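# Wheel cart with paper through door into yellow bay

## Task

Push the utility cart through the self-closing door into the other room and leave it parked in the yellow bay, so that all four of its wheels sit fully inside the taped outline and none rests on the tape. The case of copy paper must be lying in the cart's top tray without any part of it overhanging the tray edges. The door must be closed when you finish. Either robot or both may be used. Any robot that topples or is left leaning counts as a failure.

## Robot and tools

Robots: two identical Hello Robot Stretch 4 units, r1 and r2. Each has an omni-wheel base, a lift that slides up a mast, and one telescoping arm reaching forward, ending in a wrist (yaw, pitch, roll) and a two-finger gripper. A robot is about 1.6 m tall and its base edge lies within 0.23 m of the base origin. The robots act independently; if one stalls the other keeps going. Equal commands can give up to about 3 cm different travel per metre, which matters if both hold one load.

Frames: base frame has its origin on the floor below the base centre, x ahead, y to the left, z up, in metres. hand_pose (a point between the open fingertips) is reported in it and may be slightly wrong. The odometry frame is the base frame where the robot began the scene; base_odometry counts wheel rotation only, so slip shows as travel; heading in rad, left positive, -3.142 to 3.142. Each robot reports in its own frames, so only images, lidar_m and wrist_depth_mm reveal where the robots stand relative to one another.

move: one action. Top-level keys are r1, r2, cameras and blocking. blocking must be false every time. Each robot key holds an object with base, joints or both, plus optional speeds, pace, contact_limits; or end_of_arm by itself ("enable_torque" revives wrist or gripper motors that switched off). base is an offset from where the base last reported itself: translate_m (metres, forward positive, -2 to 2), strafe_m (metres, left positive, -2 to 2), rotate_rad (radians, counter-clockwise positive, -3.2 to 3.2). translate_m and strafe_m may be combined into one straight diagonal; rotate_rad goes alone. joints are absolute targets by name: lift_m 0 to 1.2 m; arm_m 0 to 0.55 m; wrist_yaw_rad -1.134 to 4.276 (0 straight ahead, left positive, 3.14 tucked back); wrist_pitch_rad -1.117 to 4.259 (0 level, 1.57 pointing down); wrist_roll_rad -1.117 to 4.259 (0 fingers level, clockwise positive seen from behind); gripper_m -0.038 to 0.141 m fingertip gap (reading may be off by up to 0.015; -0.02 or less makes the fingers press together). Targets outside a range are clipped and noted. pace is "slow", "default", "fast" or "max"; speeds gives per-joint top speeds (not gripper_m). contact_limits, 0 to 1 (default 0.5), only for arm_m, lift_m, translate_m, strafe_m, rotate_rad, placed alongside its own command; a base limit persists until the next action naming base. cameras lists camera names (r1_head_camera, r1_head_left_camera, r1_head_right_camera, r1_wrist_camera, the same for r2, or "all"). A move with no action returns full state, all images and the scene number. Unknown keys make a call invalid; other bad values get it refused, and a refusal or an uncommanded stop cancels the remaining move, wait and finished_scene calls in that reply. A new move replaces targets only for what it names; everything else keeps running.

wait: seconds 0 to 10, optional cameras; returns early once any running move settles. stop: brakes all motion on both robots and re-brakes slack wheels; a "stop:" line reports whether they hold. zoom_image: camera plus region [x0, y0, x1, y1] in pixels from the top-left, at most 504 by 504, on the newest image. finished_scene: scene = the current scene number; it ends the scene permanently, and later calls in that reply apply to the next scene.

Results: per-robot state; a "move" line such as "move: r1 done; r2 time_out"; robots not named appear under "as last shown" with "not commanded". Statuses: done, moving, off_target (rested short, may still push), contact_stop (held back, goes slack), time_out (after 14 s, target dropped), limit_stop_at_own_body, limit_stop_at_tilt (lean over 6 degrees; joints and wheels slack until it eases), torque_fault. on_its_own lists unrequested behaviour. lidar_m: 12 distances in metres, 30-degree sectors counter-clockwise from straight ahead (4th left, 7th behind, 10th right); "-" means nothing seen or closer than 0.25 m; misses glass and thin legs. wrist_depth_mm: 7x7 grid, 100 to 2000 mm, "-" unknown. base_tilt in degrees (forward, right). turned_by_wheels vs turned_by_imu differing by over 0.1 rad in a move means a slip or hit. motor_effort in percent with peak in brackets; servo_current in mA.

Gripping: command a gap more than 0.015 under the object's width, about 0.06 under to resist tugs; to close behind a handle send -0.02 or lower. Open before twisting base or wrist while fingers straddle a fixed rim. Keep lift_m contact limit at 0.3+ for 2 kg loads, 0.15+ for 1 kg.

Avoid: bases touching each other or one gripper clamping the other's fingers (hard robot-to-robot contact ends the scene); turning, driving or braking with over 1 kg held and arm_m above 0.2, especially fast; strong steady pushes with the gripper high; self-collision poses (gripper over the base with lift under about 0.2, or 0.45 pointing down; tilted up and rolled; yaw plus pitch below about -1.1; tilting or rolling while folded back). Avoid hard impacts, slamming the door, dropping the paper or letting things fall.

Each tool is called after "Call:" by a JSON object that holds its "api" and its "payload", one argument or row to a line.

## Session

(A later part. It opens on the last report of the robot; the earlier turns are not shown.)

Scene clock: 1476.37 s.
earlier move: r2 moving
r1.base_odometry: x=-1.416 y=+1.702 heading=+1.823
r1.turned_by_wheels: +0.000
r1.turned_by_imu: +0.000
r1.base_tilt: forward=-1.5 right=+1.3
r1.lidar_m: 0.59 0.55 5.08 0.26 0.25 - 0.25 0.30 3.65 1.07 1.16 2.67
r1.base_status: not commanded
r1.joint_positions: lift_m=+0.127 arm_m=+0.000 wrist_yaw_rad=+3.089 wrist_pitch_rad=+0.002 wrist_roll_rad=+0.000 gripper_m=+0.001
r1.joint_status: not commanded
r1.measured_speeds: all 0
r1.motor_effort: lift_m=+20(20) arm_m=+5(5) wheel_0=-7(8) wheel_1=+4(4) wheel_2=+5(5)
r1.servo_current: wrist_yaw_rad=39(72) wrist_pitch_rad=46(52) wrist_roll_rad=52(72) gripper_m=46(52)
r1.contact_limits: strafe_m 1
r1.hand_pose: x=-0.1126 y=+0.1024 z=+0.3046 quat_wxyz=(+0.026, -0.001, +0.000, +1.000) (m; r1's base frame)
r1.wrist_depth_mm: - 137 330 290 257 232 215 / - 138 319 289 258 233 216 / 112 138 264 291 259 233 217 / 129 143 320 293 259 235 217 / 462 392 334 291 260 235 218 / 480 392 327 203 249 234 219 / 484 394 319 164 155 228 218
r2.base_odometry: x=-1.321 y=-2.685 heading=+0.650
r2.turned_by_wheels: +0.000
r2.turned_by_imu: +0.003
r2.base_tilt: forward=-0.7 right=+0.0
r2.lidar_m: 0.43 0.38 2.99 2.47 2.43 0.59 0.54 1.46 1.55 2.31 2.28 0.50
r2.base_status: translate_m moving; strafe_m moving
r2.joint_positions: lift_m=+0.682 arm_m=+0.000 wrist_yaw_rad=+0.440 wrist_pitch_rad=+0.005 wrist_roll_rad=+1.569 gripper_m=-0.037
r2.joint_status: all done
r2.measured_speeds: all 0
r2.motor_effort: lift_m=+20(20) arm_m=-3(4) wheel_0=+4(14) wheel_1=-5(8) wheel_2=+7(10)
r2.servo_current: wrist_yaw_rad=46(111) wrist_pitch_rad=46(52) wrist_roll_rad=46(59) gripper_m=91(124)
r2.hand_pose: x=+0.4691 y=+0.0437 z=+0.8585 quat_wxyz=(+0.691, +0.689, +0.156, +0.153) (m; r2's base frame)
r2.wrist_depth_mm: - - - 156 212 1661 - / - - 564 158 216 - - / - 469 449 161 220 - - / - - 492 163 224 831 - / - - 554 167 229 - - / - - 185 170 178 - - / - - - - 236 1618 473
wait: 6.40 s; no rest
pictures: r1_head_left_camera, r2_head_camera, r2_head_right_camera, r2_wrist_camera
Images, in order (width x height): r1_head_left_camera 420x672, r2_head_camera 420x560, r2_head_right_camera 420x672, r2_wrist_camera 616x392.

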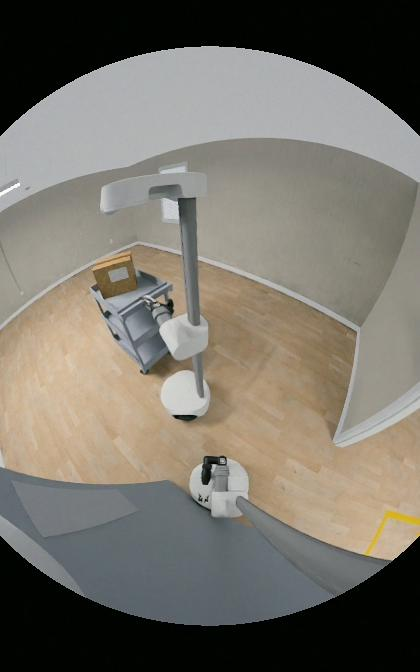

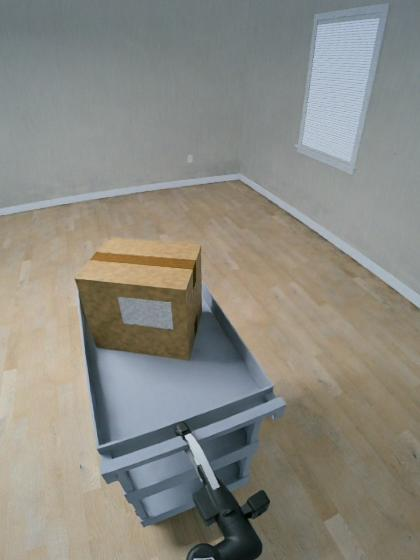

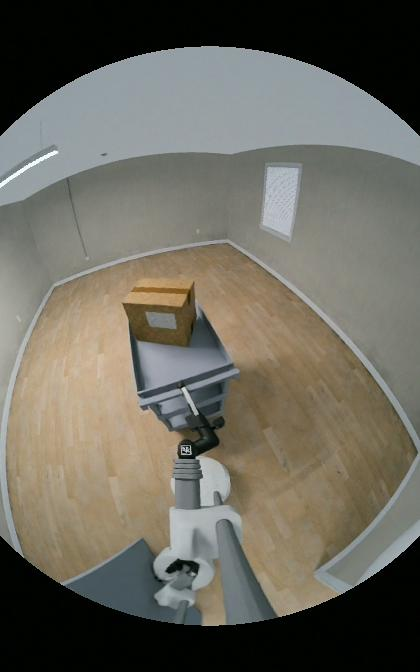

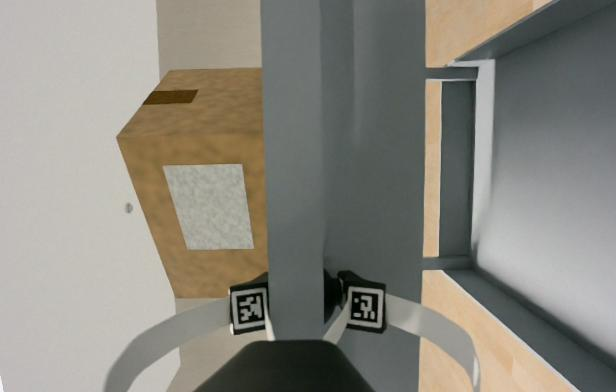

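Call:
{"api": "move", "payload": {
  "r2": {"base": {"translate_m": -0.268, "strafe_m": -0.301}, "pace": "slow", "contact_limits": {"translate_m": 0.3}},
  "blocking": false
}}

Call:
{"api": "wait", "payload": {
  "seconds": 4.4,
  "cameras": ["r2_wrist_camera", "r2_head_right_camera", "r1_head_left_camera"]
}}

Scene clock: 1501.10 s.
earlier move: r2 done
move: r2 moving
r1: as last shown
r1.base_tilt: forward=-1.6 right=+1.3
r1.lidar_m: 0.57 0.53 5.09 0.25 0.25 - 0.25 0.31 3.65 1.08 1.16 2.68
r1.motor_effort: lift_m=+20(20) arm_m=+5(5) wheel_0=-7(7) wheel_1=+4(4) wheel_2=+5(5)
r1.servo_current: wrist_yaw_rad=52(59) wrist_pitch_rad=39(46) wrist_roll_rad=33(65) gripper_m=52(52)
r1.contact_limits: strafe_m 1
r1.wrist_depth_mm: - 137 330 290 258 232 214 / - 138 317 290 259 232 216 / 112 138 265 289 258 232 216 / 129 142 320 291 260 235 217 / 462 392 334 293 260 235 217 / 477 392 329 204 249 235 218 / 480 397 319 164 156 228 218
r2.base_odometry: x=-1.322 y=-2.697 heading=+0.650
r2.turned_by_wheels: +0.001
r2.turned_by_imu: +0.001
r2.base_tilt: forward=-0.7 right=+0.1
r2.lidar_m: 0.40 0.37 3.00 2.46 2.45 0.56 0.55 1.44 1.52 2.30 2.29 0.48
r2.base_status: translate_m moving; strafe_m moving
r2.joint_positions: lift_m=+0.682 arm_m=+0.000 wrist_yaw_rad=+0.440 wrist_pitch_rad=+0.005 wrist_roll_rad=+1.569 gripper_m=-0.037
r2.joint_status: not commanded
r2.measured_speeds: translate_m=-0.033 strafe_m=-0.037 rotate_rad=+0.000 lift_m=+0.000 arm_m=+0.000 wrist_yaw_rad=+0.000 wrist_pitch_rad=+0.000 wrist_roll_rad=+0.000
r2.motor_effort: lift_m=+20(20) arm_m=-4(4) wheel_0=+6(9) wheel_1=-9(9) wheel_2=+12(13)
r2.servo_current: wrist_yaw_rad=46(52) wrist_pitch_rad=46(46) wrist_roll_rad=52(52) gripper_m=98(104)
r2.contact_limits: translate_m 0.3
r2.hand_pose: x=+0.4691 y=+0.0437 z=+0.8585 quat_wxyz=(+0.691, +0.689, +0.156, +0.153) (m; r2's base frame)
r2.wrist_depth_mm: - - - 158 214 1708 - / - - 569 159 218 - - / - 480 452 162 222 820 - / - - 488 164 224 831 - / - - 554 167 229 - - / - - 185 169 178 - - / - - - - 235 1576 473
pictures: none

Scene clock: 1505.50 s.
earlier move: r2 moving
r1.base_odometry: x=-1.416 y=+1.702 heading=+1.823
r1.turned_by_wheels: +0.000
r1.turned_by_imu: +0.000
r1.base_tilt: forward=-1.6 right=+1.3
r1.lidar_m: 0.44 0.83 5.08 0.28 0.25 - 0.25 0.28 3.63 1.08 1.15 0.47
r1.base_status: not commanded
r1.joint_positions: lift_m=+0.127 arm_m=+0.000 wrist_yaw_rad=+3.089 wrist_pitch_rad=+0.002 wrist_roll_rad=+0.000 gripper_m=+0.001
r1.joint_status: not commanded
r1.measured_speeds: all 0
r1.motor_effort: lift_m=+20(20) arm_m=+5(5) wheel_0=-7(8) wheel_1=+4(4) wheel_2=+5(5)
r1.servo_current: wrist_yaw_rad=46(72) wrist_pitch_rad=46(52) wrist_roll_rad=59(72) gripper_m=59(59)
r1.contact_limits: strafe_m 1
r1.hand_pose: x=-0.1126 y=+0.1024 z=+0.3046 quat_wxyz=(+0.026, -0.001, +0.000, +1.000) (m; r1's base frame)
r1.wrist_depth_mm: - 137 330 291 257 232 215 / - 138 319 290 258 231 216 / 112 138 264 293 258 233 217 / 129 143 320 293 258 233 216 / 459 389 332 293 260 234 217 / 477 397 325 203 249 235 218 / 480 397 319 164 156 229 218
r2.base_odometry: x=-1.353 y=-3.086 heading=+0.650
r2.turned_by_wheels: +0.000
r2.turned_by_imu: +0.000
r2.base_tilt: forward=-0.7 right=+0.1
r2.lidar_m: 0.39 0.32 3.24 2.66 0.45 0.44 1.38 1.05 1.15 1.83 2.10 0.56
r2.base_status: translate_m moving; strafe_m moving
r2.joint_positions: lift_m=+0.682 arm_m=+0.000 wrist_yaw_rad=+0.440 wrist_pitch_rad=+0.005 wrist_roll_rad=+1.569 gripper_m=-0.037
r2.joint_status: not commanded
r2.measured_speeds: translate_m=-0.008 strafe_m=-0.009 rotate_rad=+0.001 lift_m=+0.000 arm_m=+0.000 wrist_yaw_rad=+0.000 wrist_pitch_rad=+0.000 wrist_roll_rad=+0.000
r2.motor_effort: lift_m=+20(20) arm_m=-3(4) wheel_0=-1(9) wheel_1=-5(11) wheel_2=+8(13)
r2.servo_current: wrist_yaw_rad=46(65) wrist_pitch_rad=52(52) wrist_roll_rad=46(59) gripper_m=98(104)
r2.contact_limits: translate_m 0.3
r2.hand_pose: x=+0.4691 y=+0.0437 z=+0.8585 quat_wxyz=(+0.691, +0.689, +0.156, +0.153) (m; r2's base frame)
r2.wrist_depth_mm: - - - 207 276 1618 1138 / - - - 199 264 1661 500 / - - - 190 252 788 - / - - 512 183 244 854 - / - - 484 177 235 820 - / - - 185 169 178 759 - / - - 539 - 221 - -
wait: 4.40 s; no rest
pictures: r1_head_left_camera, r2_head_right_camera, r2_wrist_camera
Images, in order (width x height): r1_head_left_camera 420x672, r2_head_right_camera 420x672, r2_wrist_camera 616x392.

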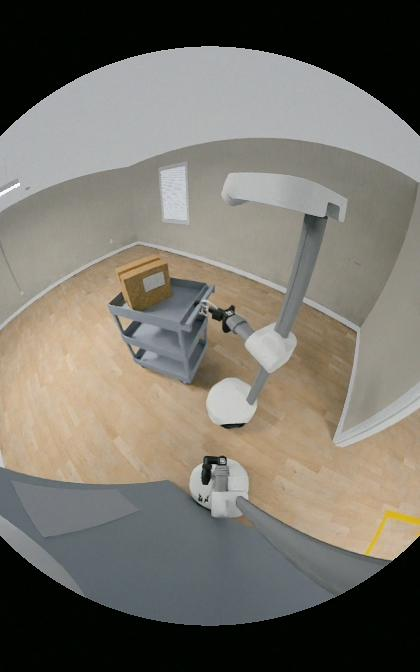

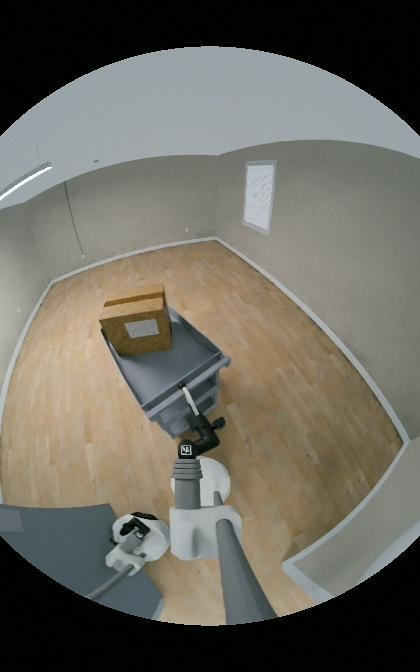

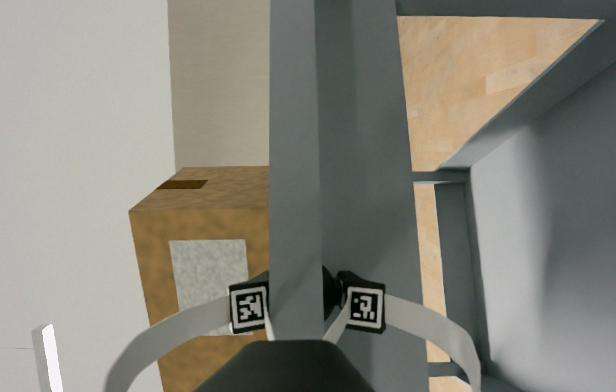

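Call:
{"api": "move", "payload": {
  "r2": {"base": {"translate_m": -0.453, "strafe_m": -0.211}, "pace": "slow", "contact_limits": {"translate_m": 0.3}},
  "blocking": false
}}

Call:
{"api": "wait", "payload": {
  "seconds": 5.2,
  "cameras": ["r2_wrist_camera", "r2_head_right_camera", "r1_head_left_camera"]
}}

Scene clock: 1523.03 s.
earlier move: r2 done
move: r2 moving
r1: as last shown
r1.base_tilt: forward=-1.5 right=+1.3
r1.lidar_m: 0.42 0.81 5.08 0.28 0.25 - 0.25 0.29 3.65 1.08 1.15 0.43
r1.servo_current: wrist_yaw_rad=46(59) wrist_pitch_rad=46(52) wrist_roll_rad=52(59) gripper_m=46(59)
r1.contact_limits: strafe_m 1
r1.wrist_depth_mm: - 137 332 289 258 231 215 / - 138 319 291 258 232 216 / 112 138 264 291 259 234 216 / 129 142 319 291 262 234 217 / 462 387 336 294 262 233 217 / 477 392 329 202 249 235 218 / 477 392 319 164 155 227 218
r2.base_odometry: x=-1.359 y=-3.098 heading=+0.650
r2.turned_by_wheels: +0.000
r2.turned_by_imu: +0.000
r2.base_tilt: forward=-0.7 right=+0.0
r2.lidar_m: 0.39 0.33 3.22 2.65 0.47 0.46 1.43 1.04 1.13 1.86 2.10 0.58
r2.base_status: translate_m moving; strafe_m moving
r2.joint_positions: lift_m=+0.682 arm_m=+0.000 wrist_yaw_rad=+0.440 wrist_pitch_rad=+0.005 wrist_roll_rad=+1.569 gripper_m=-0.037
r2.joint_status: not commanded
r2.measured_speeds: translate_m=-0.048 strafe_m=-0.022 rotate_rad=+0.000 lift_m=+0.000 arm_m=+0.000 wrist_yaw_rad=+0.000 wrist_pitch_rad=+0.000 wrist_roll_rad=+0.000
r2.motor_effort: lift_m=+20(20) arm_m=-4(4) wheel_0=-5(5) wheel_1=-9(9) wheel_2=+10(13)
r2.servo_current: wrist_yaw_rad=46(52) wrist_pitch_rad=52(52) wrist_roll_rad=52(72) gripper_m=104(104)
r2.contact_limits: translate_m 0.3
r2.hand_pose: x=+0.4691 y=+0.0437 z=+0.8585 quat_wxyz=(+0.691, +0.689, +0.156, +0.153) (m; r2's base frame)
r2.wrist_depth_mm: - - - 206 276 1618 1160 / - - - 198 263 1661 504 / - - - 190 253 798 - / - - 512 183 243 842 - / - - 480 177 234 831 - / - - 185 170 178 768 - / - - 539 - 220 - -
pictures: none

Scene clock: 1528.23 s.
earlier move: r2 moving
r1.base_odometry: x=-1.416 y=+1.702 heading=+1.823
r1.turned_by_wheels: +0.000
r1.turned_by_imu: +0.000
r1.base_tilt: forward=-1.6 right=+1.3
r1.lidar_m: 0.56 0.71 5.08 0.27 0.25 - 0.25 0.29 3.65 1.07 0.44 0.46
r1.base_status: not commanded
r1.joint_positions: lift_m=+0.127 arm_m=+0.000 wrist_yaw_rad=+3.089 wrist_pitch_rad=+0.002 wrist_roll_rad=+0.000 gripper_m=+0.001
r1.joint_status: not commanded
r1.measured_speeds: all 0
r1.motor_effort: lift_m=+20(20) arm_m=+5(5) wheel_0=-7(8) wheel_1=+4(4) wheel_2=+5(5)
r1.servo_current: wrist_yaw_rad=52(72) wrist_pitch_rad=39(52) wrist_roll_rad=33(72) gripper_m=52(59)
r1.contact_limits: strafe_m 1
r1.hand_pose: x=-0.1126 y=+0.1024 z=+0.3046 quat_wxyz=(+0.026, -0.001, +0.000, +1.000) (m; r1's base frame)
r1.wrist_depth_mm: - 137 329 289 257 231 216 / - 137 320 291 258 232 216 / 112 138 263 291 260 233 216 / 129 143 322 291 260 234 216 / 462 389 334 293 260 234 217 / 477 392 329 202 249 234 217 / 480 394 317 164 156 228 218
r2.base_odometry: x=-1.584 y=-3.526 heading=+0.650
r2.turned_by_wheels: +0.000
r2.turned_by_imu: +0.000
r2.base_tilt: forward=-0.7 right=+0.1
r2.lidar_m: 0.37 0.32 3.29 0.44 0.48 0.89 3.52 0.54 0.61 1.01 2.02 0.56
r2.base_status: translate_m moving; strafe_m moving
r2.joint_positions: lift_m=+0.682 arm_m=+0.000 wrist_yaw_rad=+0.440 wrist_pitch_rad=+0.005 wrist_roll_rad=+1.569 gripper_m=-0.037
r2.joint_status: not commanded
r2.measured_speeds: translate_m=-0.023 strafe_m=-0.010 rotate_rad=-0.001 lift_m=+0.000 arm_m=+0.000 wrist_yaw_rad=+0.000 wrist_pitch_rad=+0.000 wrist_roll_rad=+0.000
r2.motor_effort: lift_m=+20(20) arm_m=-3(4) wheel_0=-5(11) wheel_1=-5(9) wheel_2=+6(13)
r2.servo_current: wrist_yaw_rad=52(65) wrist_pitch_rad=46(52) wrist_roll_rad=46(72) gripper_m=98(111)
r2.contact_limits: translate_m 0.3
r2.hand_pose: x=+0.4691 y=+0.0437 z=+0.8585 quat_wxyz=(+0.691, +0.689, +0.156, +0.153) (m; r2's base frame)
r2.wrist_depth_mm: - - - 199 265 1661 1138 / - - - 193 257 1661 488 / - - - 185 249 788 - / - - 484 181 240 831 - / - - 492 175 234 820 - / - - 185 170 177 778 - / - - 544 - 223 - -
wait: 5.20 s; no rest
pictures: r1_head_left_camera, r2_head_right_camera, r2_wrist_camera
Images, in order (width x height): r1_head_left_camera 420x672, r2_head_right_camera 420x672, r2_wrist_camera 616x392.

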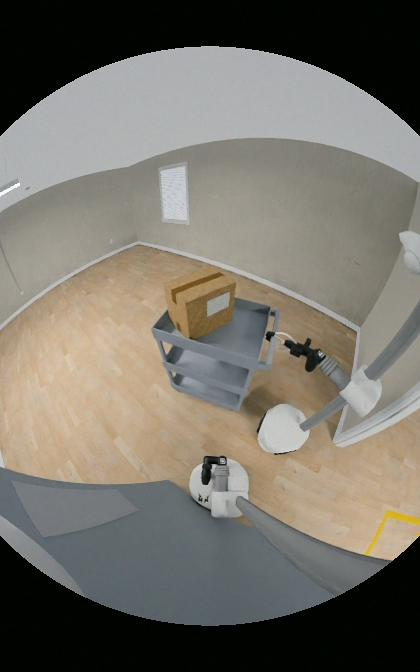

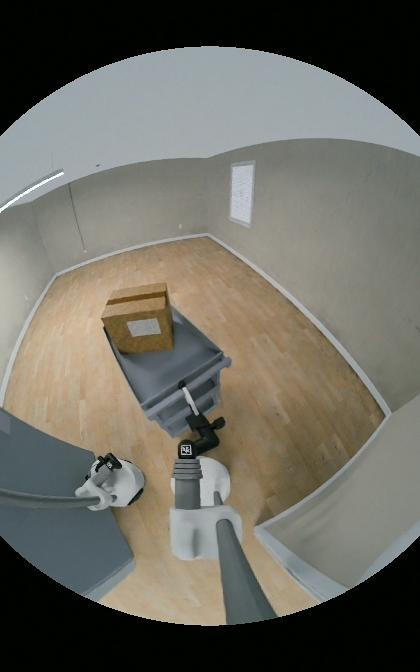

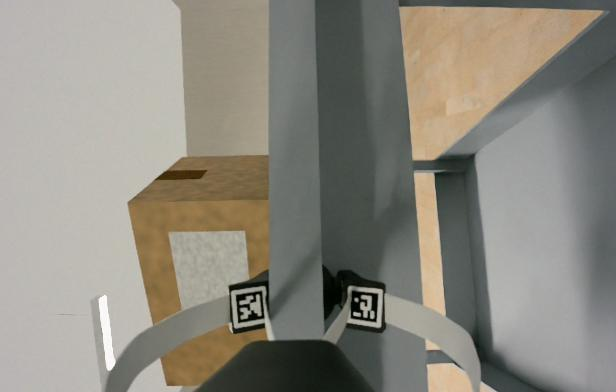

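Call:
{"api": "move", "payload": {
  "r2": {"base": {"translate_m": -0.4216, "strafe_m": -0.042}, "joints": {"wrist_yaw_rad": 0.14}, "speeds": {"wrist_yaw_rad": 0.075}, "pace": "slow", "contact_limits": {"translate_m": 0.3}},
  "blocking": false
}}

Call:
{"api": "wait", "payload": {
  "seconds": 4.8,
  "cameras": ["r2_wrist_camera", "r2_head_right_camera", "r1_head_left_camera", "r1_head_right_camera"]
}}

Scene clock: 1543.80 s.
earlier move: r2 done
move: r2 moving
r1: as last shown
r1.lidar_m: 0.57 0.68 5.09 0.27 0.25 - 0.25 0.29 3.66 1.07 0.44 0.45
r1.servo_current: wrist_yaw_rad=46(65) wrist_pitch_rad=39(46) wrist_roll_rad=46(65) gripper_m=52(52)
r1.contact_limits: strafe_m 1
r1.wrist_depth_mm: - 137 329 291 258 232 215 / - 138 317 290 258 231 216 / 112 138 264 291 258 233 216 / 129 142 319 293 259 234 217 / 459 389 332 291 259 234 217 / 473 394 329 202 250 234 218 / 484 397 315 163 155 228 218
r2.base_odometry: x=-1.595 y=-3.537 heading=+0.650
r2.turned_by_wheels: +0.000
r2.turned_by_imu: +0.000
r2.base_tilt: forward=-0.7 right=+0.1
r2.lidar_m: 0.39 0.33 0.60 0.45 0.50 0.88 3.50 0.55 0.57 0.96 2.06 0.55
r2.base_status: translate_m moving; strafe_m moving
r2.joint_positions: lift_m=+0.682 arm_m=+0.000 wrist_yaw_rad=+0.414 wrist_pitch_rad=+0.005 wrist_roll_rad=+1.569 gripper_m=-0.037
r2.joint_status: wrist_yaw_rad moving
r2.measured_speeds: translate_m=-0.049 strafe_m=-0.004 rotate_rad=-0.002 lift_m=+0.000 arm_m=+0.000 wrist_yaw_rad=-0.067 wrist_pitch_rad=+0.000 wrist_roll_rad=+0.000
r2.motor_effort: lift_m=+20(20) arm_m=-4(4) wheel_0=-5(9) wheel_1=-8(8) wheel_2=+11(12)
r2.servo_current: wrist_yaw_rad=98(98) wrist_pitch_rad=46(46) wrist_roll_rad=39(59) gripper_m=98(104)
r2.contact_limits: translate_m 0.3
r2.hand_pose: x=+0.4701 y=+0.0360 z=+0.8585 quat_wxyz=(+0.693, +0.691, +0.147, +0.144) (m; r2's base frame)
r2.wrist_depth_mm: - - - 202 268 1618 1160 / - - - 195 259 1661 496 / - - - 187 248 854 - / - - 488 182 242 842 - / - - 484 176 235 831 - / - - 185 170 177 768 - / - - 544 - 223 - -
pictures: none

Scene clock: 1548.60 s.
earlier move: r2 moving
r1.base_odometry: x=-1.416 y=+1.702 heading=+1.823
r1.turned_by_wheels: +0.000
r1.turned_by_imu: +0.000
r1.base_tilt: forward=-1.6 right=+1.3
r1.lidar_m: 0.52 4.38 5.08 0.27 0.25 - 0.25 0.30 3.65 0.56 0.51 0.45
r1.base_status: not commanded
r1.joint_positions: lift_m=+0.127 arm_m=+0.000 wrist_yaw_rad=+3.089 wrist_pitch_rad=+0.002 wrist_roll_rad=+0.000 gripper_m=+0.001
r1.joint_status: not commanded
r1.measured_speeds: all 0
r1.motor_effort: lift_m=+20(20) arm_m=+5(5) wheel_0=-7(8) wheel_1=+4(4) wheel_2=+5(5)
r1.servo_current: wrist_yaw_rad=52(72) wrist_pitch_rad=46(52) wrist_roll_rad=52(72) gripper_m=52(59)
r1.contact_limits: strafe_m 1
r1.hand_pose: x=-0.1126 y=+0.1024 z=+0.3046 quat_wxyz=(+0.026, -0.001, +0.000, +1.000) (m; r1's base frame)
r1.wrist_depth_mm: - 137 332 290 258 231 215 / - 138 317 290 257 233 216 / 112 138 266 291 258 232 216 / 129 143 322 291 260 234 217 / 462 392 332 293 259 234 217 / 477 394 329 202 248 235 219 / 484 394 319 164 155 228 218
r2.base_odometry: x=-1.895 y=-3.816 heading=+0.649
r2.turned_by_wheels: +0.000
r2.turned_by_imu: +0.000
r2.base_tilt: forward=-0.6 right=+0.0
r2.lidar_m: 0.34 0.33 0.56 0.68 0.68 2.94 3.09 3.06 0.31 0.30 2.13 0.45
r2.base_status: translate_m moving; strafe_m moving
r2.joint_positions: lift_m=+0.682 arm_m=+0.000 wrist_yaw_rad=+0.140 wrist_pitch_rad=+0.005 wrist_roll_rad=+1.569 gripper_m=-0.037
r2.joint_status: all done
r2.measured_speeds: all 0
r2.motor_effort: lift_m=+20(20) arm_m=-4(4) wheel_0=-5(12) wheel_1=-4(9) wheel_2=+5(12)
r2.servo_current: wrist_yaw_rad=39(98) wrist_pitch_rad=46(52) wrist_roll_rad=39(65) gripper_m=104(104)
r2.contact_limits: translate_m 0.3
r2.hand_pose: x=+0.4686 y=-0.0465 z=+0.8585 quat_wxyz=(+0.706, +0.705, +0.051, +0.047) (m; r2's base frame)
r2.wrist_depth_mm: - - - 281 303 1366 1042 / - - - 267 276 1661 500 / - - - 198 263 1863 - / - - 597 186 247 820 - / - - 477 178 236 820 - / - - 184 169 177 - - / - - 517 - 217 - -
wait: 4.80 s; no rest
pictures: r1_head_left_camera, r1_head_right_camera, r2_head_right_camera, r2_wrist_camera
Images, in order (width x height): r1_head_left_camera 420x672, r1_head_right_camera 420x672, r2_head_right_camera 420x672, r2_wrist_camera 616x392.

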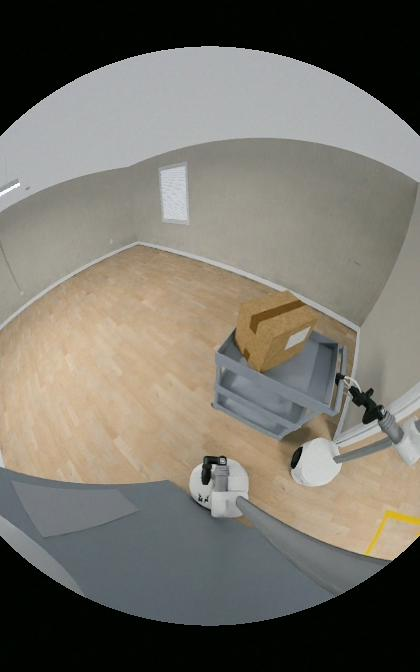

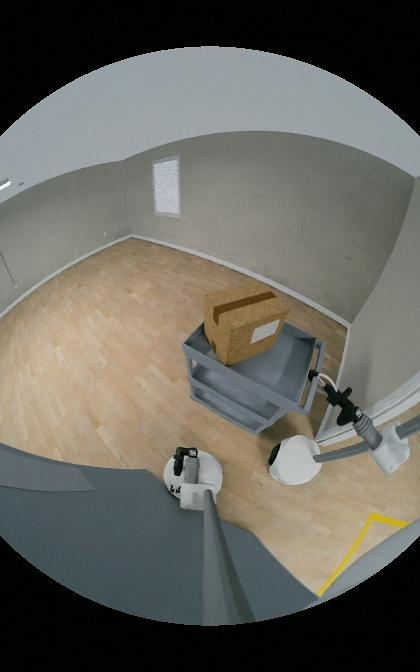

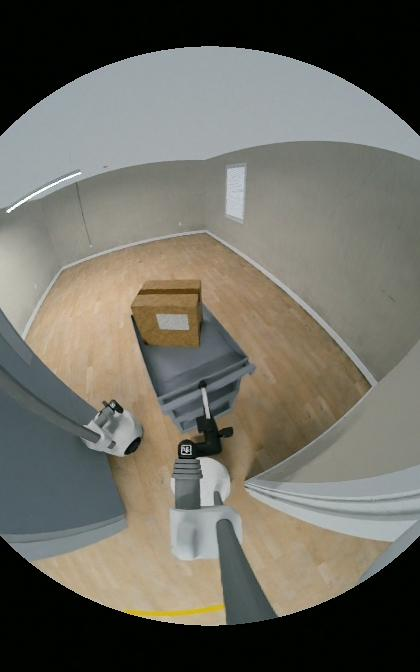

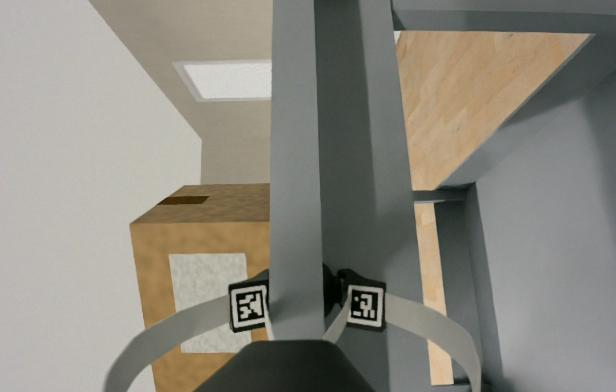

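Call:
{"api": "move", "payload": {
  "r2": {"base": {"translate_m": -0.247, "strafe_m": 0.1275}, "joints": {"wrist_yaw_rad": 0.30}, "speeds": {"wrist_yaw_rad": 0.06}, "pace": "slow", "contact_limits": {"translate_m": 0.3}},
  "blocking": false
}}

Call:
{"api": "wait", "payload": {
  "seconds": 3.2,
  "cameras": ["r2_wrist_camera", "r2_head_right_camera", "r1_head_left_camera"]
}}

Scene clock: 1576.00 s.
earlier move: r2 done
move: r2 moving
r1: as last shown
r1.lidar_m: 0.52 4.38 5.09 0.26 0.25 - 0.25 0.30 3.63 0.56 0.51 0.47
r1.motor_effort: lift_m=+20(20) arm_m=+4(5) wheel_0=-7(8) wheel_1=+4(4) wheel_2=+5(5)
r1.servo_current: wrist_yaw_rad=52(65) wrist_pitch_rad=39(46) wrist_roll_rad=52(65) gripper_m=39(52)
r1.contact_limits: strafe_m 1
r1.wrist_depth_mm: - 137 329 289 257 231 214 / - 137 319 291 259 233 216 / 112 138 265 291 260 233 216 / 129 143 319 291 260 234 216 / 459 394 334 293 259 234 217 / 477 389 330 203 249 236 218 / 477 397 317 164 156 228 218
r2.base_odometry: x=-1.909 y=-3.819 heading=+0.649
r2.turned_by_wheels: -0.001
r2.turned_by_imu: +0.000
r2.base_tilt: forward=-0.7 right=+0.1
r2.lidar_m: 0.36 0.33 0.59 0.68 0.64 2.91 3.08 3.06 0.36 0.31 2.17 0.44
r2.base_status: translate_m moving; strafe_m moving
r2.joint_positions: lift_m=+0.682 arm_m=+0.000 wrist_yaw_rad=+0.153 wrist_pitch_rad=+0.005 wrist_roll_rad=+1.569 gripper_m=-0.037
r2.joint_status: wrist_yaw_rad moving
r2.measured_speeds: translate_m=-0.049 strafe_m=+0.025 rotate_rad=+0.000 lift_m=+0.000 arm_m=+0.000 wrist_yaw_rad=+0.052 wrist_pitch_rad=+0.000 wrist_roll_rad=+0.000
r2.motor_effort: lift_m=+20(20) arm_m=-3(4) wheel_0=-11(14) wheel_1=-5(5) wheel_2=+8(11)
r2.servo_current: wrist_yaw_rad=72(91) wrist_pitch_rad=46(46) wrist_roll_rad=46(59) gripper_m=98(104)
r2.contact_limits: translate_m 0.3
r2.hand_pose: x=+0.4692 y=-0.0426 z=+0.8585 quat_wxyz=(+0.706, +0.704, +0.056, +0.052) (m; r2's base frame)
r2.wrist_depth_mm: - - - 277 286 1576 1138 / - - - 264 271 1661 496 / - - - 193 256 1708 - / - - 554 185 245 809 - / - - 477 177 235 820 - / - - 185 169 178 - - / - - 525 - 218 - -
pictures: none

Scene clock: 1579.20 s.
earlier move: r2 moving
r1.base_odometry: x=-1.416 y=+1.702 heading=+1.823
r1.turned_by_wheels: +0.000
r1.turned_by_imu: +0.000
r1.base_tilt: forward=-1.6 right=+1.3
r1.lidar_m: 0.47 4.39 5.09 0.27 0.25 - 0.25 0.30 0.63 0.38 0.35 0.36
r1.base_status: not commanded
r1.joint_positions: lift_m=+0.127 arm_m=+0.000 wrist_yaw_rad=+3.089 wrist_pitch_rad=+0.002 wrist_roll_rad=+0.000 gripper_m=+0.001
r1.joint_status: not commanded
r1.measured_speeds: all 0
r1.motor_effort: lift_m=+20(20) arm_m=+5(5) wheel_0=-7(8) wheel_1=+4(4) wheel_2=+5(5)
r1.servo_current: wrist_yaw_rad=46(65) wrist_pitch_rad=39(52) wrist_roll_rad=39(72) gripper_m=52(52)
r1.contact_limits: strafe_m 1
r1.hand_pose: x=-0.1126 y=+0.1024 z=+0.3046 quat_wxyz=(+0.026, -0.001, +0.000, +1.000) (m; r1's base frame)
r1.wrist_depth_mm: - 137 330 287 258 231 215 / - 137 319 291 258 232 216 / 112 138 264 291 259 232 216 / 129 143 322 291 259 234 216 / 459 389 336 293 262 235 217 / 480 394 325 203 248 234 218 / 477 394 319 164 155 228 217
r2.base_odometry: x=-2.169 y=-3.864 heading=+0.649
r2.turned_by_wheels: +0.000
r2.turned_by_imu: +0.000
r2.base_tilt: forward=-0.7 right=+0.1
r2.lidar_m: 0.41 0.42 0.62 0.48 0.51 2.70 2.88 2.87 2.86 0.49 0.47 0.43
r2.base_status: translate_m moving; strafe_m moving
r2.joint_positions: lift_m=+0.682 arm_m=+0.000 wrist_yaw_rad=+0.297 wrist_pitch_rad=+0.005 wrist_roll_rad=+1.569 gripper_m=-0.037
r2.joint_status: all done
r2.measured_speeds: translate_m=+0.000 strafe_m=+0.000 rotate_rad=+0.000 lift_m=+0.000 arm_m=+0.000 wrist_yaw_rad=+0.001 wrist_pitch_rad=+0.000 wrist_roll_rad=+0.000
r2.motor_effort: lift_m=+20(20) arm_m=-3(4) wheel_0=-4(16) wheel_1=-4(8) wheel_2=+4(11)
r2.servo_current: wrist_yaw_rad=52(124) wrist_pitch_rad=46(52) wrist_roll_rad=46(65) gripper_m=104(111)
r2.contact_limits: translate_m 0.3
r2.hand_pose: x=+0.4722 y=+0.0008 z=+0.8585 quat_wxyz=(+0.700, +0.699, +0.106, +0.103) (m; r2's base frame)
r2.wrist_depth_mm: - - 504 133 187 - - / - 430 424 138 195 759 - / - 466 462 144 206 - - / - - 539 152 214 - - / - - - 158 224 - - / - - 184 168 175 1499 492 / - - - - - 1708 1182
wait: 3.20 s; no rest
pictures: r1_head_left_camera, r2_head_right_camera, r2_wrist_camera
Images, in order (width x height): r1_head_left_camera 420x672, r2_head_right_camera 420x672, r2_wrist_camera 616x392.

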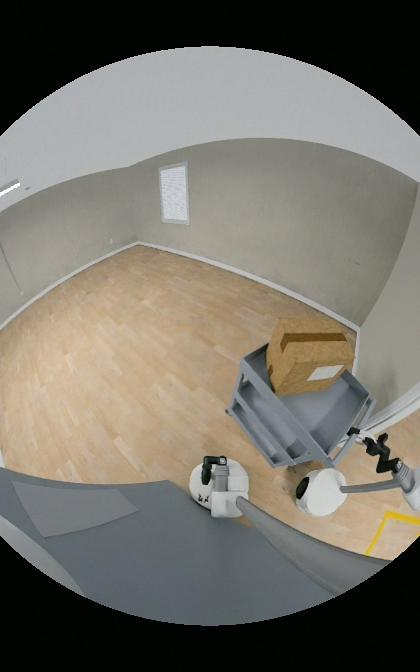

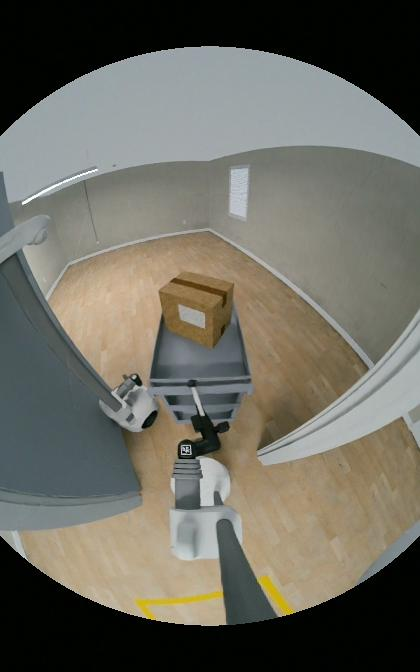

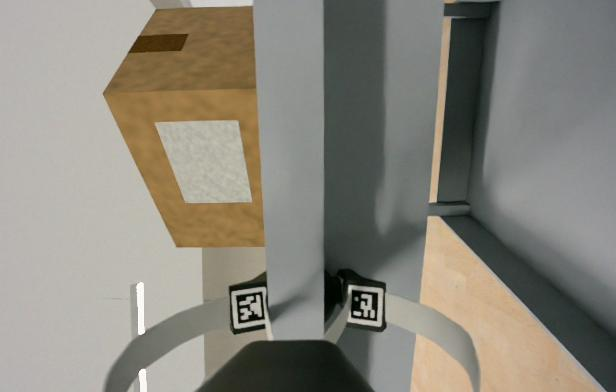

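Call:
{"api": "move", "payload": {
  "r2": {"base": {"translate_m": -0.31, "strafe_m": -0.222}, "joints": {"wrist_yaw_rad": 0.60}, "speeds": {"wrist_yaw_rad": 0.08}, "pace": "slow", "contact_limits": {"translate_m": 0.4}},
  "blocking": false
}}

Call:
{"api": "wait", "payload": {
  "seconds": 4.2,
  "cameras": ["r2_wrist_camera", "r2_head_right_camera", "r1_head_right_camera"]
}}

Scene clock: 1600.43 s.
earlier move: r2 done
move: r2 moving
r1: as last shown
r1.base_tilt: forward=-1.5 right=+1.3
r1.lidar_m: 0.50 4.38 5.09 0.26 0.25 - 0.25 0.30 0.65 0.38 0.34 0.37
r1.servo_current: wrist_yaw_rad=52(59) wrist_pitch_rad=46(59) wrist_roll_rad=59(72) gripper_m=46(46)
r1.contact_limits: strafe_m 1
r1.wrist_depth_mm: - 137 330 290 257 231 215 / - 138 319 290 259 232 217 / 112 138 265 291 259 233 217 / 129 143 320 293 260 234 216 / 459 392 334 293 260 235 217 / 477 394 329 202 249 234 218 / 477 399 317 164 155 228 218
r2.base_odometry: x=-2.173 y=-3.877 heading=+0.649
r2.turned_by_wheels: +0.000
r2.turned_by_imu: +0.001
r2.base_tilt: forward=-0.6 right=+0.1
r2.lidar_m: 0.40 0.42 0.63 0.48 0.50 2.71 2.89 2.87 2.83 0.48 0.45 0.43
r2.base_status: translate_m moving; strafe_m moving
r2.joint_positions: lift_m=+0.682 arm_m=+0.000 wrist_yaw_rad=+0.332 wrist_pitch_rad=+0.005 wrist_roll_rad=+1.569 gripper_m=-0.037
r2.joint_status: wrist_yaw_rad moving
r2.measured_speeds: translate_m=-0.044 strafe_m=-0.031 rotate_rad=+0.001 lift_m=+0.000 arm_m=+0.000 wrist_yaw_rad=+0.092 wrist_pitch_rad=+0.000 wrist_roll_rad=+0.000
r2.motor_effort: lift_m=+20(20) arm_m=-3(4) wheel_0=-2(7) wheel_1=-10(10) wheel_2=+11(12)
r2.servo_current: wrist_yaw_rad=65(91) wrist_pitch_rad=46(52) wrist_roll_rad=52(59) gripper_m=98(104)
r2.contact_limits: translate_m 0.4
r2.hand_pose: x=+0.4720 y=+0.0114 z=+0.8585 quat_wxyz=(+0.698, +0.697, +0.119, +0.115) (m; r2's base frame)
r2.wrist_depth_mm: - 477 455 128 180 - - / - 413 413 131 189 - - / - 500 466 140 202 - - / - - 559 148 212 - - / - - - 156 225 1808 - / - - 185 168 178 1499 477 / - - - - - 1708 1205
pictures: none

Scene clock: 1604.63 s.
earlier move: r2 moving
r1.base_odometry: x=-1.416 y=+1.702 heading=+1.823
r1.turned_by_wheels: +0.000
r1.turned_by_imu: +0.000
r1.base_tilt: forward=-1.5 right=+1.3
r1.lidar_m: 2.90 4.38 5.07 0.26 0.25 - 0.25 0.30 0.99 0.52 0.47 0.46
r1.base_status: not commanded
r1.joint_positions: lift_m=+0.127 arm_m=+0.000 wrist_yaw_rad=+3.089 wrist_pitch_rad=+0.002 wrist_roll_rad=+0.000 gripper_m=+0.001
r1.joint_status: not commanded
r1.measured_speeds: all 0
r1.motor_effort: lift_m=+20(20) arm_m=+5(5) wheel_0=-7(8) wheel_1=+4(4) wheel_2=+5(5)
r1.servo_current: wrist_yaw_rad=46(65) wrist_pitch_rad=39(59) wrist_roll_rad=52(72) gripper_m=46(52)
r1.contact_limits: strafe_m 1
r1.hand_pose: x=-0.1126 y=+0.1024 z=+0.3046 quat_wxyz=(+0.026, -0.001, +0.000, +1.000) (m; r1's base frame)
r1.wrist_depth_mm: - 137 329 289 257 232 215 / - 138 320 290 258 232 216 / 112 138 264 291 258 233 217 / 129 143 320 293 259 233 217 / 459 389 334 293 260 234 217 / 477 394 327 203 249 234 218 / 484 399 317 164 155 228 218
r2.base_odometry: x=-2.282 y=-4.228 heading=+0.650
r2.turned_by_wheels: +0.000
r2.turned_by_imu: +0.001
r2.base_tilt: forward=-0.7 right=+0.0
r2.lidar_m: 0.38 0.41 0.73 0.70 2.51 2.81 2.53 2.53 2.78 2.26 0.72 0.42
r2.base_status: translate_m moving; strafe_m moving
r2.joint_positions: lift_m=+0.682 arm_m=+0.000 wrist_yaw_rad=+0.601 wrist_pitch_rad=+0.005 wrist_roll_rad=+1.569 gripper_m=-0.037
r2.joint_status: all done
r2.measured_speeds: translate_m=-0.003 strafe_m=-0.002 rotate_rad=+0.000 lift_m=+0.000 arm_m=+0.000 wrist_yaw_rad=+0.000 wrist_pitch_rad=+0.000 wrist_roll_rad=+0.000
r2.motor_effort: lift_m=+20(20) arm_m=-3(4) wheel_0=+10(13) wheel_1=-4(10) wheel_2=+7(13)
r2.servo_current: wrist_yaw_rad=33(98) wrist_pitch_rad=46(52) wrist_roll_rad=59(59) gripper_m=98(111)
r2.contact_limits: translate_m 0.4
r2.hand_pose: x=+0.4582 y=+0.0909 z=+0.8585 quat_wxyz=(+0.676, +0.674, +0.211, +0.208) (m; r2's base frame)
r2.wrist_depth_mm: - 359 355 - 149 - - / - 442 424 102 163 - - / - - 535 110 178 - - / - - - 126 196 - - / - - - 137 214 1042 496 / - - 185 155 177 1078 891 / 854 854 866 - 330 329 820
wait: 4.20 s; no rest
pictures: r1_head_right_camera, r2_head_right_camera, r2_wrist_camera
Images, in order (width x height): r1_head_right_camera 420x672, r2_head_right_camera 420x672, r2_wrist_camera 616x392.

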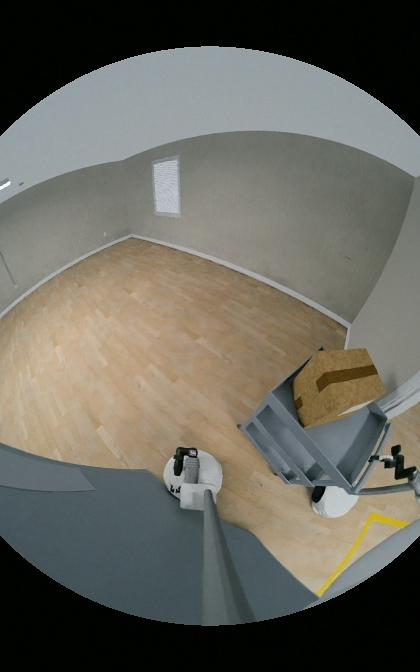

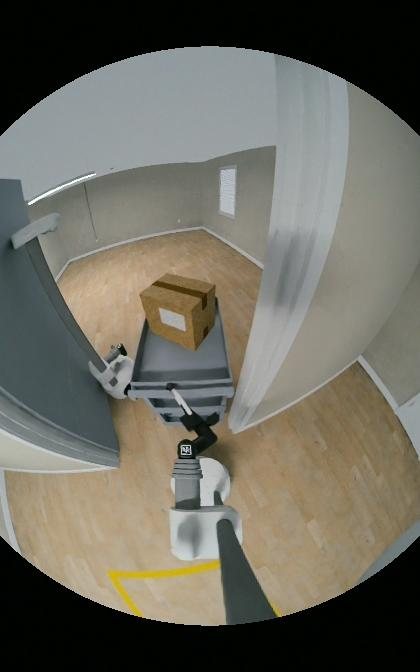

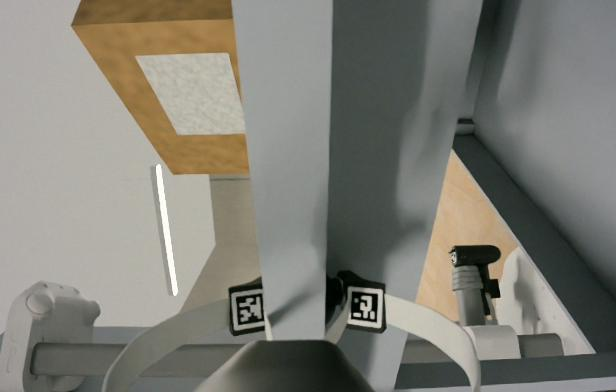

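Call:
{"api": "move", "payload": {
  "r2": {"base": {"translate_m": -0.777, "strafe_m": -0.179}, "joints": {"gripper_m": -0.015}, "pace": "slow", "contact_limits": {"translate_m": 0.4}},
  "blocking": false
}}

Call:
{"api": "wait", "payload": {
  "seconds": 4.0,
  "cameras": ["r2_wrist_camera", "r2_head_right_camera"]
}}

Call:
{"api": "wait", "payload": {
  "seconds": 4.3,
  "cameras": ["r2_wrist_camera", "r2_head_right_camera", "r1_head_right_camera"]
}}

Scene clock: 1645.50 s.
earlier move: r2 done
move: r2 moving
r1: as last shown
r1.lidar_m: 2.90 4.38 5.08 0.26 0.25 - 0.25 0.30 1.02 0.52 0.48 0.49
r1.servo_current: wrist_yaw_rad=46(59) wrist_pitch_rad=39(52) wrist_roll_rad=52(59) gripper_m=46(52)
r1.contact_limits: strafe_m 1
r1.wrist_depth_mm: - 137 330 287 257 232 216 / - 138 320 290 258 232 216 / 112 138 264 290 259 232 216 / 129 143 319 291 260 232 217 / 462 389 334 294 260 234 217 / 477 397 329 202 248 235 219 / 480 394 317 164 155 228 219
r2.base_odometry: x=-2.290 y=-4.238 heading=+0.650
r2.turned_by_wheels: +0.000
r2.turned_by_imu: +0.001
r2.base_tilt: forward=-0.6 right=+0.1
r2.lidar_m: 0.40 0.43 0.74 0.69 2.49 2.80 2.50 2.48 2.74 2.26 0.72 0.44
r2.base_status: translate_m moving; strafe_m moving
r2.joint_positions: lift_m=+0.682 arm_m=+0.000 wrist_yaw_rad=+0.601 wrist_pitch_rad=+0.005 wrist_roll_rad=+1.569 gripper_m=-0.024
r2.joint_status: gripper_m moving
r2.measured_speeds: translate_m=-0.049 strafe_m=-0.012 rotate_rad=-0.001 lift_m=+0.000 arm_m=+0.000 wrist_yaw_rad=+0.000 wrist_pitch_rad=+0.000 wrist_roll_rad=+0.000
r2.motor_effort: lift_m=+20(20) arm_m=-4(4) wheel_0=-2(9) wheel_1=-8(8) wheel_2=+12(12)
r2.servo_current: wrist_yaw_rad=39(59) wrist_pitch_rad=39(46) wrist_roll_rad=39(52) gripper_m=52(98)
r2.contact_limits: translate_m 0.4
r2.hand_pose: x=+0.4582 y=+0.0909 z=+0.8585 quat_wxyz=(+0.676, +0.674, +0.211, +0.208) (m; r2's base frame)
r2.wrist_depth_mm: - 362 357 - 153 - - / - 442 410 106 167 - - / - - 530 113 182 - - / - - - 129 200 - - / - - - 144 223 1060 504 / - - 187 159 179 1098 878 / 866 866 866 - 334 332 820
pictures: none

Scene clock: 1649.50 s.
earlier move: r2 moving
r1.base_odometry: x=-1.416 y=+1.702 heading=+1.823
r1.turned_by_wheels: +0.000
r1.turned_by_imu: +0.000
r1.base_tilt: forward=-1.6 right=+1.3
r1.lidar_m: 2.91 4.40 5.08 0.27 0.25 - 0.25 0.29 0.90 0.59 0.76 2.68
r1.base_status: not commanded
r1.joint_positions: lift_m=+0.127 arm_m=+0.000 wrist_yaw_rad=+3.089 wrist_pitch_rad=+0.002 wrist_roll_rad=+0.000 gripper_m=+0.001
r1.joint_status: not commanded
r1.measured_speeds: all 0
r1.motor_effort: lift_m=+20(20) arm_m=+5(5) wheel_0=-7(8) wheel_1=+4(4) wheel_2=+5(5)
r1.servo_current: wrist_yaw_rad=46(72) wrist_pitch_rad=33(52) wrist_roll_rad=52(78) gripper_m=46(59)
r1.contact_limits: strafe_m 1
r1.hand_pose: x=-0.1126 y=+0.1024 z=+0.3046 quat_wxyz=(+0.026, -0.001, +0.000, +1.000) (m; r1's base frame)
r1.wrist_depth_mm: - 137 330 290 258 231 215 / - 138 317 291 259 232 217 / 112 138 264 293 259 233 216 / 129 143 320 291 260 233 217 / 455 394 336 293 260 233 217 / 477 392 329 202 249 234 218 / 484 397 317 164 155 228 218
r2.base_odometry: x=-2.538 y=-4.536 heading=+0.650
r2.turned_by_wheels: +0.000
r2.turned_by_imu: -0.001
r2.base_tilt: forward=-0.7 right=+0.1
r2.lidar_m: 0.41 0.41 0.91 1.22 2.46 2.63 2.14 2.10 2.36 2.24 1.60 0.42
r2.base_status: translate_m moving; strafe_m moving
r2.joint_positions: lift_m=+0.682 arm_m=+0.000 wrist_yaw_rad=+0.597 wrist_pitch_rad=+0.005 wrist_roll_rad=+1.569 gripper_m=-0.015
r2.joint_status: all done
r2.measured_speeds: translate_m=-0.097 strafe_m=-0.021 rotate_rad=+0.001 lift_m=+0.000 arm_m=+0.000 wrist_yaw_rad=+0.000 wrist_pitch_rad=+0.000 wrist_roll_rad=+0.000
r2.motor_effort: lift_m=+20(20) arm_m=-4(4) wheel_0=-6(12) wheel_1=-7(10) wheel_2=+8(12)
r2.servo_current: wrist_yaw_rad=52(59) wrist_pitch_rad=46(52) wrist_roll_rad=52(72) gripper_m=52(98)
r2.contact_limits: translate_m 0.4
r2.hand_pose: x=+0.4585 y=+0.0899 z=+0.8585 quat_wxyz=(+0.677, +0.675, +0.210, +0.206) (m; r2's base frame)
r2.wrist_depth_mm: - 389 377 111 166 - - / - 413 415 121 178 - - / - - 500 128 192 - - / - - 634 140 208 - - / - - - 154 230 1229 517 / - 1182 187 169 178 1205 473 / - 136 - - - - -
wait: 4.00 s; no rest
pictures: r2_head_right_camera, r2_wrist_camera
Images, in order (width x height): r2_head_right_camera 420x672, r2_wrist_camera 616x392.

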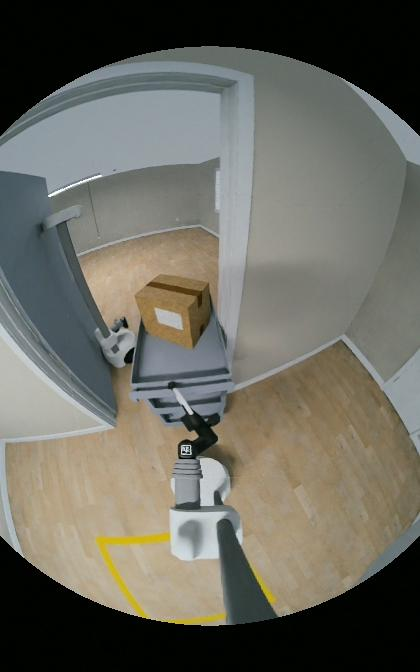

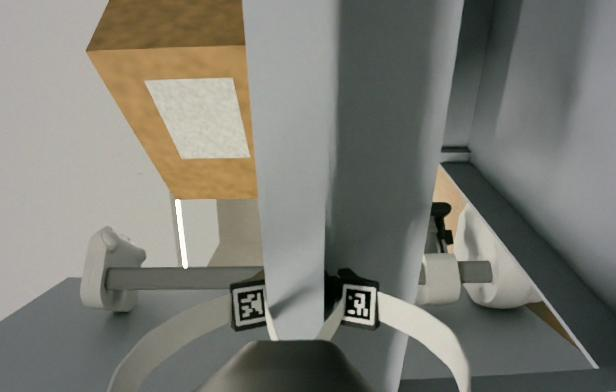

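Scene clock: 1653.80 s.
earlier move: r2 moving
r1.base_odometry: x=-1.416 y=+1.702 heading=+1.823
r1.turned_by_wheels: +0.000
r1.turned_by_imu: +0.000
r1.base_tilt: forward=-1.6 right=+1.3
r1.lidar_m: 2.91 4.36 5.08 0.26 0.25 - 0.25 0.31 0.84 0.88 1.12 2.67
r1.base_status: not commanded
r1.joint_positions: lift_m=+0.127 arm_m=+0.000 wrist_yaw_rad=+3.089 wrist_pitch_rad=+0.002 wrist_roll_rad=+0.000 gripper_m=+0.001
r1.joint_status: not commanded
r1.measured_speeds: all 0
r1.motor_effort: lift_m=+20(20) arm_m=+5(5) wheel_0=-7(8) wheel_1=+4(4) wheel_2=+5(5)
r1.servo_current: wrist_yaw_rad=26(72) wrist_pitch_rad=39(52) wrist_roll_rad=39(78) gripper_m=46(59)
r1.contact_limits: strafe_m 1
r1.hand_pose: x=-0.1126 y=+0.1024 z=+0.3046 quat_wxyz=(+0.026, -0.001, +0.000, +1.000) (m; r1's base frame)
r1.wrist_depth_mm: - 137 330 290 257 232 216 / - 138 320 290 258 232 216 / 112 138 264 291 259 232 216 / 129 143 320 291 259 234 216 / 459 389 334 293 260 234 218 / 477 394 329 204 249 234 218 / 480 394 317 164 156 228 218
r2.base_odometry: x=-2.791 y=-4.839 heading=+0.649
r2.turned_by_wheels: +0.000
r2.turned_by_imu: +0.000
r2.base_tilt: forward=-0.7 right=+0.1
r2.lidar_m: 0.43 0.41 1.20 1.94 2.41 2.14 1.73 1.73 1.94 2.31 2.31 0.48
r2.base_status: translate_m moving; strafe_m moving
r2.joint_positions: lift_m=+0.682 arm_m=+0.000 wrist_yaw_rad=+0.597 wrist_pitch_rad=+0.005 wrist_roll_rad=+1.569 gripper_m=-0.015
r2.joint_status: all done
r2.measured_speeds: translate_m=-0.016 strafe_m=-0.004 rotate_rad=+0.000 lift_m=+0.000 arm_m=+0.000 wrist_yaw_rad=+0.000 wrist_pitch_rad=+0.000 wrist_roll_rad=+0.000
r2.motor_effort: lift_m=+20(20) arm_m=-3(4) wheel_0=-6(13) wheel_1=-6(10) wheel_2=+6(12)
r2.servo_current: wrist_yaw_rad=59(65) wrist_pitch_rad=46(52) wrist_roll_rad=46(72) gripper_m=52(98)
r2.contact_limits: translate_m 0.4
r2.hand_pose: x=+0.4585 y=+0.0899 z=+0.8585 quat_wxyz=(+0.677, +0.675, +0.210, +0.206) (m; r2's base frame)
r2.wrist_depth_mm: - - 500 133 187 - - / - 427 421 140 196 750 - / - 492 462 147 208 - - / - - 544 154 217 - - / - - 615 163 229 - - / - - 184 170 179 - 469 / - 136 - - - - -
wait: 4.30 s; no rest
pictures: r1_head_right_camera, r2_head_right_camera, r2_wrist_camera
Images, in order (width x height): r1_head_right_camera 420x672, r2_head_right_camera 420x672, r2_wrist_camera 616x392.

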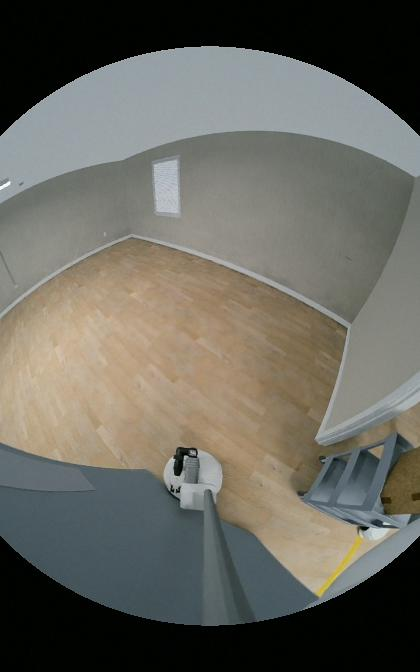

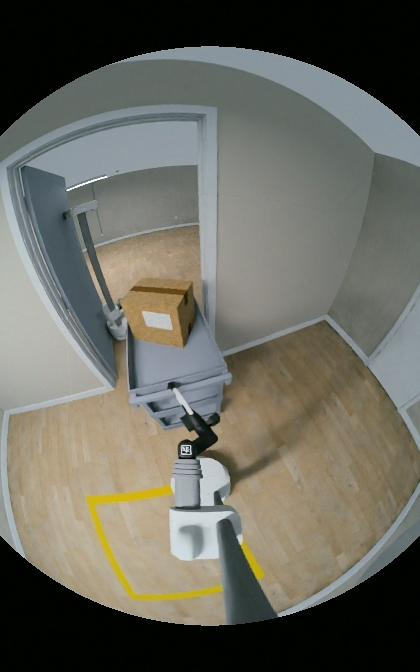

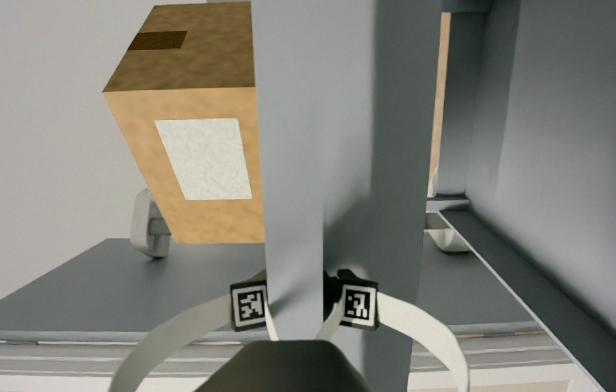

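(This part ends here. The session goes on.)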